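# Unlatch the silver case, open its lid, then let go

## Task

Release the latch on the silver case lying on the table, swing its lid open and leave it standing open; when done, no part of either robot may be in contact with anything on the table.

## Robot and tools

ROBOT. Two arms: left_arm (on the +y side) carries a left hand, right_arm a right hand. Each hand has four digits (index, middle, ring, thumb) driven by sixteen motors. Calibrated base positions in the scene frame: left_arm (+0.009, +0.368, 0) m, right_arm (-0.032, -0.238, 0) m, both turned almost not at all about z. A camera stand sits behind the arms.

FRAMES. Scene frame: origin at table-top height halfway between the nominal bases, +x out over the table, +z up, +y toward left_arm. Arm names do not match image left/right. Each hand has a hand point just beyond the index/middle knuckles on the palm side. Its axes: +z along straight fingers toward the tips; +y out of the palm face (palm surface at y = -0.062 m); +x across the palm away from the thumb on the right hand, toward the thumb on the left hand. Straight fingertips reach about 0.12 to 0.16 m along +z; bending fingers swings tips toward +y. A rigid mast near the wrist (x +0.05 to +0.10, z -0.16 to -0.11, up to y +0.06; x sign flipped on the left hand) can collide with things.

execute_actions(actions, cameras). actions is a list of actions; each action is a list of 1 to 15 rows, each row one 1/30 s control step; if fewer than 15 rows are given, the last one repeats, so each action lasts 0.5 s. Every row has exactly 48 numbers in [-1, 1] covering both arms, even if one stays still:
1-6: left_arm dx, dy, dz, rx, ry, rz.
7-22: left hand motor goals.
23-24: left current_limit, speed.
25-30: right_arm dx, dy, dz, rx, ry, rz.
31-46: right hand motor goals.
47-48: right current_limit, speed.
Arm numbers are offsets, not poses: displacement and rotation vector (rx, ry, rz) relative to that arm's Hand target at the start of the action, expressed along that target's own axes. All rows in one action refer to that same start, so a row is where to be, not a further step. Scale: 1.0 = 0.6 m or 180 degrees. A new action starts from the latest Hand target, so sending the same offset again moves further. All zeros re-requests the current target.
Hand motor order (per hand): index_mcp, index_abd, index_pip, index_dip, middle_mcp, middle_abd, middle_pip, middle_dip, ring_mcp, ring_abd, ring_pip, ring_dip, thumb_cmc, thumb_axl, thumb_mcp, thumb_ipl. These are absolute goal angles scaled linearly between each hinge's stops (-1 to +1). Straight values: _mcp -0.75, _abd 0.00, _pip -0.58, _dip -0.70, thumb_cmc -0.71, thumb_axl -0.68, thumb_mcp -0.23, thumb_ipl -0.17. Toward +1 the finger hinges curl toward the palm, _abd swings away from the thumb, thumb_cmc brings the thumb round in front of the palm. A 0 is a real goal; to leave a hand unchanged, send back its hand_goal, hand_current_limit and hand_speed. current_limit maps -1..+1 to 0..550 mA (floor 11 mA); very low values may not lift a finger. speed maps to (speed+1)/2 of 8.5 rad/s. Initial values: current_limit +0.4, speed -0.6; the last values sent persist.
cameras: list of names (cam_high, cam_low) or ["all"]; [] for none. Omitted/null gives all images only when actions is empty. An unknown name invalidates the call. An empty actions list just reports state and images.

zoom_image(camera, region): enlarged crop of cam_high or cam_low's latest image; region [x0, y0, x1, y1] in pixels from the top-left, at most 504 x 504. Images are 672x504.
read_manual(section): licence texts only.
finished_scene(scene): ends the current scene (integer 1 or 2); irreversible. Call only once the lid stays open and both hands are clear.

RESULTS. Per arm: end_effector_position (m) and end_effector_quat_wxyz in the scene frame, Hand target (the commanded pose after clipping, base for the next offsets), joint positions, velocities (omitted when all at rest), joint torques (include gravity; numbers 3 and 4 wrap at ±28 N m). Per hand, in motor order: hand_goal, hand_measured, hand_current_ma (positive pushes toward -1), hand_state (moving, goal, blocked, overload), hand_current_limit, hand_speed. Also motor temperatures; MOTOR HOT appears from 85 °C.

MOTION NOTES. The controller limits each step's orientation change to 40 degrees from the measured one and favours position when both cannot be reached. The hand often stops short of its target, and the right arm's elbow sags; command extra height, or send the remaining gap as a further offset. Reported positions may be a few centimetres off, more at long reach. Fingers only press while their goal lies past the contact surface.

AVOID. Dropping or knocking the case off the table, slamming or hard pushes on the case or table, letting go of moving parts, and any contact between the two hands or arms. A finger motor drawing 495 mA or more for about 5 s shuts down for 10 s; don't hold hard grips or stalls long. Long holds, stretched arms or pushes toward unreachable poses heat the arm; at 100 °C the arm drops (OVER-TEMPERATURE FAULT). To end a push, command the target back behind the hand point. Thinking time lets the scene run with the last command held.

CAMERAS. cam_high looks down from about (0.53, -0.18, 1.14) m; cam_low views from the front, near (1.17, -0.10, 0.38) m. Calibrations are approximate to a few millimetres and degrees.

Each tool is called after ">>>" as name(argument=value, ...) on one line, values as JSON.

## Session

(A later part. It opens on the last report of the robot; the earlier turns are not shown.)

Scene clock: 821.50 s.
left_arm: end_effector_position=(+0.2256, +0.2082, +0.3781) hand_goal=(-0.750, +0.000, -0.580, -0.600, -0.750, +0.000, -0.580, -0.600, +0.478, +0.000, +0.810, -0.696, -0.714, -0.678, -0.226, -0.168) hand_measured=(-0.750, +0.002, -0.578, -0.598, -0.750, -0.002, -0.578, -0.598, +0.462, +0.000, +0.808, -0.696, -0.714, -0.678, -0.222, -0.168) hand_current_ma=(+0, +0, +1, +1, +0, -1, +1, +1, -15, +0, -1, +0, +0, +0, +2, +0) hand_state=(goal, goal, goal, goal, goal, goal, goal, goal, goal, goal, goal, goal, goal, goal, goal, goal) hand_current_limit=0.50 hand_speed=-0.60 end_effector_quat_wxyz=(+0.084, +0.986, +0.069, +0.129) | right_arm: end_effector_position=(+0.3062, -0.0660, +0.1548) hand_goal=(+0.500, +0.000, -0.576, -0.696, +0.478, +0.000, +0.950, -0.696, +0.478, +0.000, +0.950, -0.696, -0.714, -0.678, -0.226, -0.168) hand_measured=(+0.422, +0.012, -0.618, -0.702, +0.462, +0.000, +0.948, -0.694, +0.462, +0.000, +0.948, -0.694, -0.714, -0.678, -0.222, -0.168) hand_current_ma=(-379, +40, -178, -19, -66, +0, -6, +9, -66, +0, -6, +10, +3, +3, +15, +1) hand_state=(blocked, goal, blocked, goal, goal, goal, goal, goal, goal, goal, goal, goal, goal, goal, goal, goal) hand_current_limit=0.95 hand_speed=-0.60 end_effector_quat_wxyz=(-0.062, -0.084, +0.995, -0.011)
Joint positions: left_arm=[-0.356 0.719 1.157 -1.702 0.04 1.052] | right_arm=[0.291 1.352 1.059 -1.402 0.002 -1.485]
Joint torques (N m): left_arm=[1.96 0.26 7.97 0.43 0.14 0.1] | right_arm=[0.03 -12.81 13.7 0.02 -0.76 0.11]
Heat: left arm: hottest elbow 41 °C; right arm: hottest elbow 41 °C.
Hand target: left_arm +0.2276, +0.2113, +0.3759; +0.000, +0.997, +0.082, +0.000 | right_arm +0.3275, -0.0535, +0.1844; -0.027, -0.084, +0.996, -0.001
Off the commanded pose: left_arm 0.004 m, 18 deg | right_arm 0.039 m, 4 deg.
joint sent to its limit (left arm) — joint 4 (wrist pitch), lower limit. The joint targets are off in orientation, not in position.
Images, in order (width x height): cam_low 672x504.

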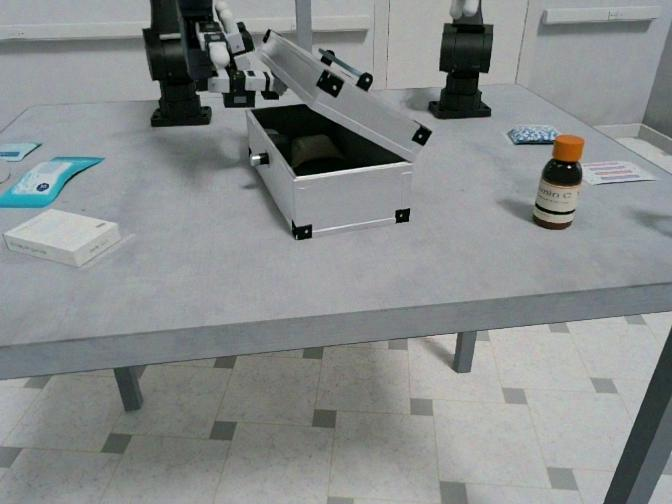

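>>> execute_actions(actions=[[[0,0,0,0,0,0,-0.75,0,-0.58,-0.6,-0.75,0,-0.58,-0.6,0.479,0,0.81,-0.696,-0.714,-0.678,-0.226,-0.168,0.5,-0.6,-0.01,0.04,-0.02,0,0,0,0.5,0,-0.576,-0.696,0.479,0,0.95,-0.696,0.479,0,0.95,-0.696,-0.714,-0.678,-0.226,-0.168,0.95,-0.6]],[[0,0,0,0,0,0,-0.75,0,-0.58,-0.6,-0.75,0,-0.58,-0.6,0.479,0,0.81,-0.696,-0.714,-0.678,-0.226,-0.168,0.5,-0.6,0,0.035,-0.02,0,0,0,0.5,0,-0.576,-0.696,0.479,0,0.95,-0.696,0.479,0,0.95,-0.696,-0.714,-0.678,-0.226,-0.168,0.95,-0.6]]], cameras=["cam_low"])

>>> zoom_image(camera="cam_low", region=[180, 0, 420, 180])

Scene clock: 831.00 s.
left_arm: end_effector_position=(+0.2256, +0.2082, +0.3781) hand_goal=(-0.750, +0.000, -0.580, -0.600, -0.750, +0.000, -0.580, -0.600, +0.478, +0.000, +0.810, -0.696, -0.714, -0.678, -0.226, -0.168) hand_measured=(-0.750, +0.002, -0.578, -0.598, -0.750, -0.002, -0.578, -0.598, +0.462, +0.000, +0.808, -0.696, -0.714, -0.678, -0.222, -0.168) hand_current_ma=(+0, +0, +1, +1, +0, -1, +1, +1, -15, +0, -1, +0, +0, +0, +2, +0) hand_state=(goal, goal, goal, goal, goal, goal, goal, goal, goal, goal, goal, goal, goal, goal, goal, goal) hand_current_limit=0.50 hand_speed=-0.60 end_effector_quat_wxyz=(+0.084, +0.986, +0.069, +0.129) | right_arm: end_effector_position=(+0.3077, -0.0192, +0.1893) hand_goal=(+0.500, +0.000, -0.576, -0.696, +0.478, +0.000, +0.950, -0.696, +0.478, +0.000, +0.950, -0.696, -0.714, -0.678, -0.226, -0.168) hand_measured=(+0.430, +0.008, -0.602, -0.694, +0.462, +0.000, +0.948, -0.694, +0.462, +0.000, +0.948, -0.694, -0.714, -0.678, -0.222, -0.168) hand_current_ma=(-331, +25, -110, +4, -66, +0, -6, +9, -65, +0, -6, +10, +2, +3, +15, +1) hand_state=(blocked, goal, blocked, goal, goal, goal, goal, goal, goal, goal, goal, goal, goal, goal, goal, goal) hand_current_limit=0.95 hand_speed=-0.60 end_effector_quat_wxyz=(-0.046, -0.088, +0.995, -0.008)
Joint positions: left_arm=[-0.356 0.719 1.157 -1.702 0.04 1.052] | right_arm=[0.41 1.352 1.151 -1.463 -0.01 -1.375]
Joint torques (N m): left_arm=[2.02 0.26 7.97 0.43 0.14 0.1] | right_arm=[-0.44 -10.87 13.82 0.1 -0.51 0.19]
Heat: left arm: hottest elbow 40 °C; right arm: hottest elbow 43 °C.
Hand target: left_arm +0.2276, +0.2113, +0.3759; +0.000, +0.997, +0.082, +0.000 | right_arm +0.3273, -0.0079, +0.2083; -0.027, -0.084, +0.996, -0.001
Off the commanded pose: left_arm 0.004 m, 18 deg | right_arm 0.029 m, 2 deg.
joint sent to its limit (left arm) — joint 4 (wrist pitch), lower limit. The joint targets are off in orientation, not in position.
Images, in order (width x height): cam_low 672x504.

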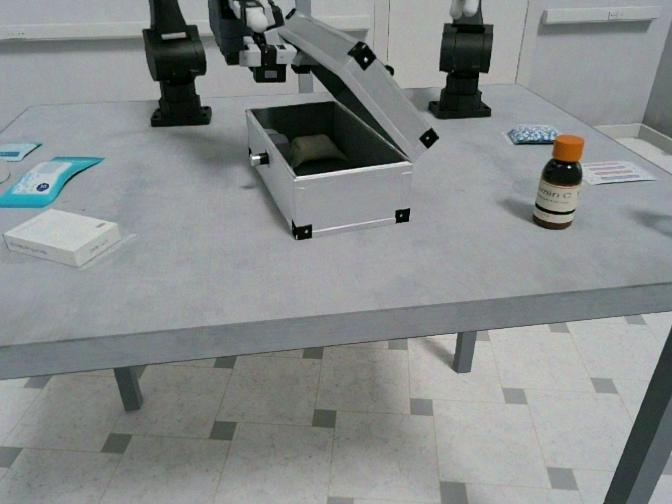

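Scaled by 2.100.

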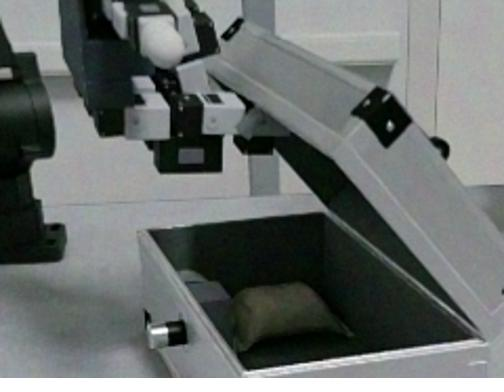

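>>> execute_actions(actions=[[[0,0,0,0,0,0,-0.75,0,-0.58,-0.6,-0.75,0,-0.58,-0.6,0.479,0,0.81,-0.696,-0.714,-0.678,-0.226,-0.168,0.5,-0.6,0,0.045,-0.012,0,0,0,0.5,0,-0.576,-0.696,0.479,0,0.95,-0.696,0.479,0,0.95,-0.696,-0.714,-0.678,-0.226,-0.168,0.9,-0.6]],[[0,0,0,0,0,0,-0.75,0,-0.58,-0.6,-0.75,0,-0.58,-0.6,0.479,0,0.81,-0.696,-0.714,-0.678,-0.226,-0.168,0.5,-0.6,0,0.04,-0.008,0,0,0,0.5,0,-0.576,-0.696,0.479,0,0.95,-0.696,0.479,0,0.95,-0.696,-0.714,-0.678,-0.226,-0.168,0.9,-0.6]]], cameras=["cam_low"])

>>> zoom_image(camera="cam_low", region=[180, 0, 440, 180])

Scene clock: 836.00 s.
left_arm: end_effector_position=(+0.2256, +0.2082, +0.3781) hand_goal=(-0.750, +0.000, -0.580, -0.600, -0.750, +0.000, -0.580, -0.600, +0.478, +0.000, +0.810, -0.696, -0.714, -0.678, -0.226, -0.168) hand_measured=(-0.750, +0.002, -0.578, -0.598, -0.750, -0.002, -0.578, -0.598, +0.462, +0.000, +0.808, -0.696, -0.714, -0.678, -0.222, -0.168) hand_current_ma=(+0, +0, +1, +1, +0, -1, +1, +1, -15, +0, -1, +0, +0, +0, +2, +0) hand_state=(goal, goal, goal, goal, goal, goal, goal, goal, goal, goal, goal, goal, goal, goal, goal, goal) hand_current_limit=0.50 hand_speed=-0.60 end_effector_quat_wxyz=(+0.084, +0.986, +0.069, +0.129) | right_arm: end_effector_position=(+0.3052, +0.0331, +0.2107) hand_goal=(+0.500, +0.000, -0.576, -0.696, +0.478, +0.000, +0.950, -0.696, +0.478, +0.000, +0.950, -0.696, -0.714, -0.678, -0.226, -0.168) hand_measured=(+0.478, +0.004, -0.584, -0.700, +0.462, +0.000, +0.948, -0.694, +0.462, +0.000, +0.948, -0.694, -0.714, -0.678, -0.222, -0.168) hand_current_ma=(-95, +10, -32, -13, -66, +0, -6, +9, -65, +0, -6, +10, +2, +3, +15, +1) hand_state=(blocked, goal, goal, goal, goal, goal, goal, goal, goal, goal, goal, goal, goal, goal, goal, goal) hand_current_limit=0.90 hand_speed=-0.60 end_effector_quat_wxyz=(-0.035, -0.087, +0.996, -0.004)
Joint positions: left_arm=[-0.356 0.719 1.157 -1.702 0.04 1.052] | right_arm=[0.537 1.378 1.231 -1.491 -0.021 -1.245]
Joint torques (N m): left_arm=[1.96 0.26 7.97 0.43 0.14 0.1] | right_arm=[-0.85 -10.29 12.92 0.27 -0.26 0.14]
Heat: left arm: hottest elbow 40 °C; right arm: hottest elbow 43 °C.
Hand target: left_arm +0.2276, +0.2113, +0.3759; +0.000, +0.997, +0.082, +0.000 | right_arm +0.3194, +0.0425, +0.2203; -0.027, -0.084, +0.996, -0.001
Off the commanded pose: left_arm 0.004 m, 18 deg | right_arm 0.019 m, 1 deg.
joint sent to its limit (left arm) — joint 4 (wrist pitch), lower limit. The joint targets are off in orientation, not in position.
Images, in order (width x height): cam_low 672x504.

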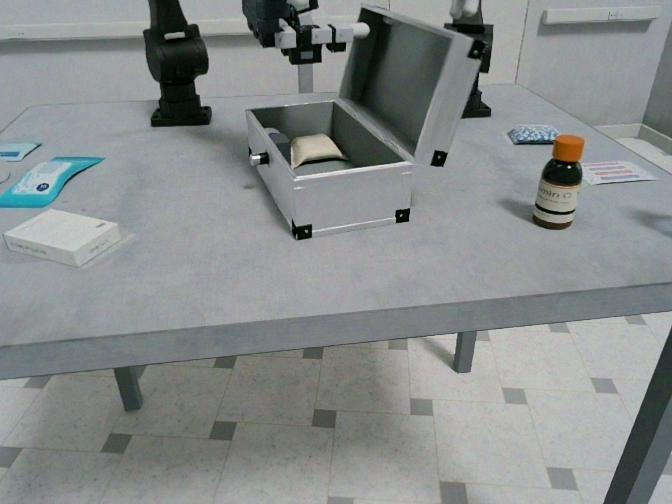

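Scaled by 1.938.

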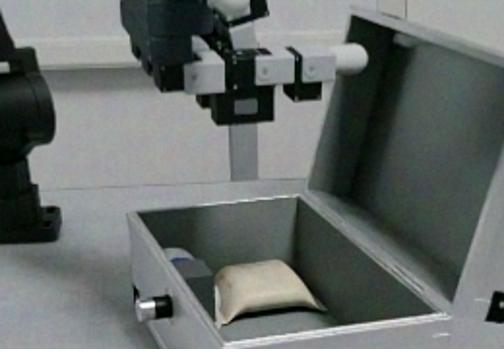

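>>> execute_actions(actions=[], cameras=["cam_high","cam_low"])

>>> zoom_image(camera="cam_high", region=[220, 230, 460, 430])

Scene clock: 839.00 s.
left_arm: end_effector_position=(+0.2256, +0.2082, +0.3781) hand_goal=(-0.750, +0.000, -0.580, -0.600, -0.750, +0.000, -0.580, -0.600, +0.478, +0.000, +0.810, -0.696, -0.714, -0.678, -0.226, -0.168) hand_measured=(-0.750, +0.002, -0.578, -0.598, -0.750, -0.002, -0.578, -0.598, +0.462, +0.000, +0.808, -0.696, -0.714, -0.678, -0.222, -0.168) hand_current_ma=(+0, +0, +1, +1, +0, -1, +1, +1, -15, +0, -1, +0, +0, +0, +2, +0) hand_state=(goal, goal, goal, goal, goal, goal, goal, goal, goal, goal, goal, goal, goal, goal, goal, goal) hand_current_limit=0.50 hand_speed=-0.60 end_effector_quat_wxyz=(+0.084, +0.986, +0.069, +0.129) | right_arm: end_effector_position=(+0.3053, +0.0331, +0.2107) hand_goal=(+0.500, +0.000, -0.576, -0.696, +0.478, +0.000, +0.950, -0.696, +0.478, +0.000, +0.950, -0.696, -0.714, -0.678, -0.226, -0.168) hand_measured=(+0.478, +0.004, -0.584, -0.700, +0.462, +0.000, +0.948, -0.694, +0.462, +0.000, +0.948, -0.694, -0.714, -0.678, -0.222, -0.168) hand_current_ma=(-95, +10, -32, -13, -66, +0, -6, +9, -65, +0, -6, +10, +2, +3, +15, +1) hand_state=(blocked, goal, goal, goal, goal, goal, goal, goal, goal, goal, goal, goal, goal, goal, goal, goal) hand_current_limit=0.90 hand_speed=-0.60 end_effector_quat_wxyz=(-0.035, -0.087, +0.996, -0.004)
Joint positions: left_arm=[-0.356 0.719 1.157 -1.702 0.04 1.052] | right_arm=[0.537 1.378 1.231 -1.491 -0.021 -1.244]
Joint velocities: within noise
Joint torques (N m): left_arm=[1.96 0.26 7.97 0.43 0.14 0.1] | right_arm=[-0.73 -10.46 12.89 0.17 -0.25 0.11]
Motor temperatures (°C): left_arm=[28 35 40 30 31 29] | right_arm=[28 33 43 27 32 30]
Heat: left arm: hottest elbow 40 °C; right arm: hottest elbow 43 °C.
Hand target: left_arm +0.2276, +0.2113, +0.3759; +0.000, +0.997, +0.082, +0.000 | right_arm +0.3194, +0.0425, +0.2203; -0.027, -0.084, +0.996, -0.001
Off the commanded pose: left_arm 0.004 m, 18 deg | right_arm 0.019 m, 1 deg.

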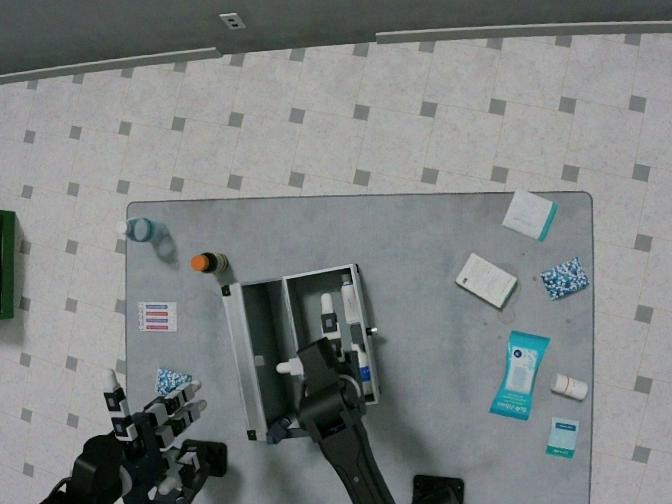

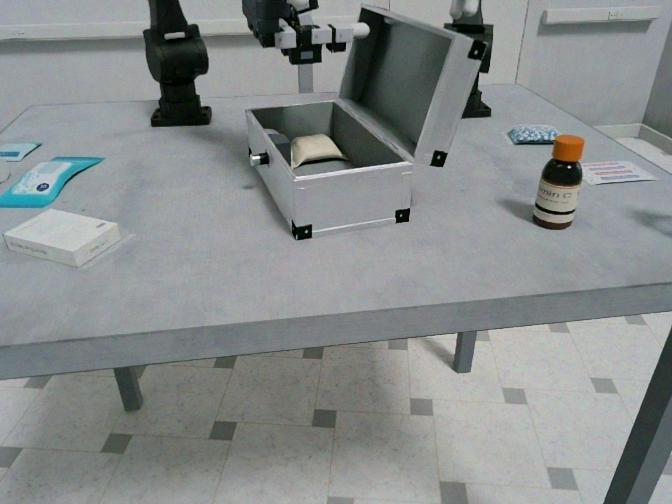

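Scaled by 2.100.

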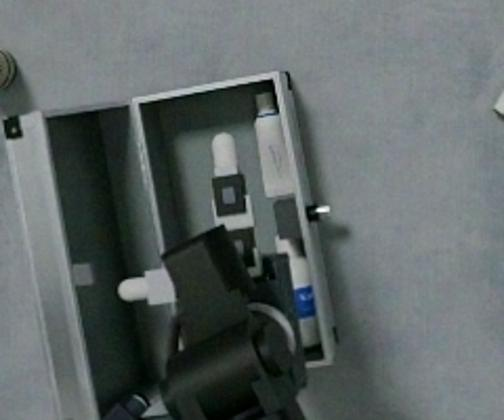

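>>> execute_actions(actions=[[[0,0,0,0,0,0,-0.75,0,-0.58,-0.6,-0.75,0,-0.58,-0.6,0.479,0,0.81,-0.696,-0.714,-0.678,-0.226,-0.168,0.5,-0.6,0,-0.08,-0.02,0,0,0,0.478,0,-0.576,-0.696,0.479,0,0.95,-0.696,0.479,0,0.95,-0.696,-0.714,-0.678,-0.226,-0.168,0.5,-0.6]],[[0,0,0,0,0,0,-0.75,0,-0.58,-0.6,-0.75,0,-0.58,-0.6,0.479,0,0.81,-0.696,-0.714,-0.678,-0.226,-0.168,0.5,-0.6,0,-0.12,0,0,0,0,0.478,0,-0.576,-0.696,0.479,0,0.95,-0.696,0.479,0,0.95,-0.696,-0.714,-0.678,-0.226,-0.168,0.5,-0.6]],[[0,0,0,0,0,0,-0.75,0,-0.58,-0.6,-0.75,0,-0.58,-0.6,0.479,0,0.81,-0.696,-0.714,-0.678,-0.226,-0.168,0.5,-0.6,0,-0.12,0,0,0,0,0.478,0,-0.576,-0.696,0.479,0,0.95,-0.696,0.479,0,0.95,-0.696,-0.714,-0.678,-0.226,-0.168,0.5,-0.6]]], cameras=["cam_low","cam_high"])

Scene clock: 845.90 s.
left_arm: end_effector_position=(+0.2256, +0.2082, +0.3781) hand_goal=(-0.750, +0.000, -0.580, -0.600, -0.750, +0.000, -0.580, -0.600, +0.478, +0.000, +0.810, -0.696, -0.714, -0.678, -0.226, -0.168) hand_measured=(-0.750, +0.002, -0.578, -0.598, -0.750, -0.002, -0.578, -0.598, +0.462, +0.000, +0.808, -0.696, -0.714, -0.678, -0.222, -0.168) hand_current_ma=(+0, +0, +1, +1, +0, -1, +1, +1, -15, +0, -1, +0, +0, +0, +2, +0) hand_state=(goal, goal, goal, goal, goal, goal, goal, goal, goal, goal, goal, goal, goal, goal, goal, goal) hand_current_limit=0.50 hand_speed=-0.60 end_effector_quat_wxyz=(+0.084, +0.986, +0.069, +0.129) | right_arm: end_effector_position=(+0.3450, -0.1500, +0.2206) hand_goal=(+0.478, +0.000, -0.576, -0.696, +0.478, +0.000, +0.950, -0.696, +0.478, +0.000, +0.950, -0.696, -0.714, -0.678, -0.226, -0.168) hand_measured=(+0.470, +0.002, -0.584, -0.700, +0.462, +0.000, +0.948, -0.694, +0.462, +0.000, +0.948, -0.694, -0.714, -0.678, -0.222, -0.168) hand_current_ma=(-32, +8, -30, -13, -66, +0, -6, +9, -65, +0, -6, +10, +1, +3, +15, +1) hand_state=(goal, goal, goal, goal, goal, goal, goal, goal, goal, goal, goal, goal, goal, goal, goal, goal) hand_current_limit=0.50 hand_speed=-0.60 end_effector_quat_wxyz=(-0.037, -0.075, +0.996, -0.002)
Joint positions: left_arm=[-0.356 0.719 1.157 -1.702 0.04 1.052] | right_arm=[0.045 1.352 1.231 -1.523 0.009 -1.714]
Joint torques (N m): left_arm=[1.96 0.26 7.97 0.43 0.14 0.1] | right_arm=[-0.5 -11.63 11.69 -0.05 -0.42 -0.11]
Heat: left arm: hottest elbow 40 °C; right arm: hottest elbow 43 °C.
Hand target: left_arm +0.2276, +0.2113, +0.3759; +0.000, +0.997, +0.082, +0.000 | right_arm +0.3522, -0.1468, +0.2319; -0.027, -0.084, +0.996, -0.001
Off the commanded pose: left_arm 0.004 m, 18 deg | right_arm 0.014 m, 1 deg.
joint sent to its limit (left arm) — joint 4 (wrist pitch), lower limit. The joint targets are off in orientation, not in position.

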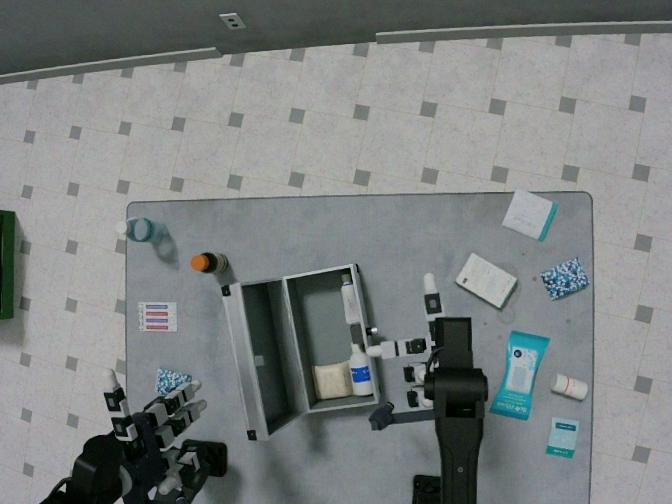

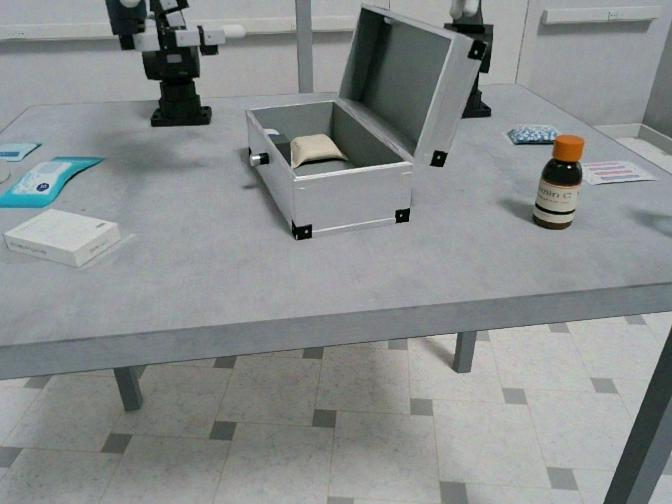

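>>> finished_scene(scene=1)

The scene is finished: the task was done.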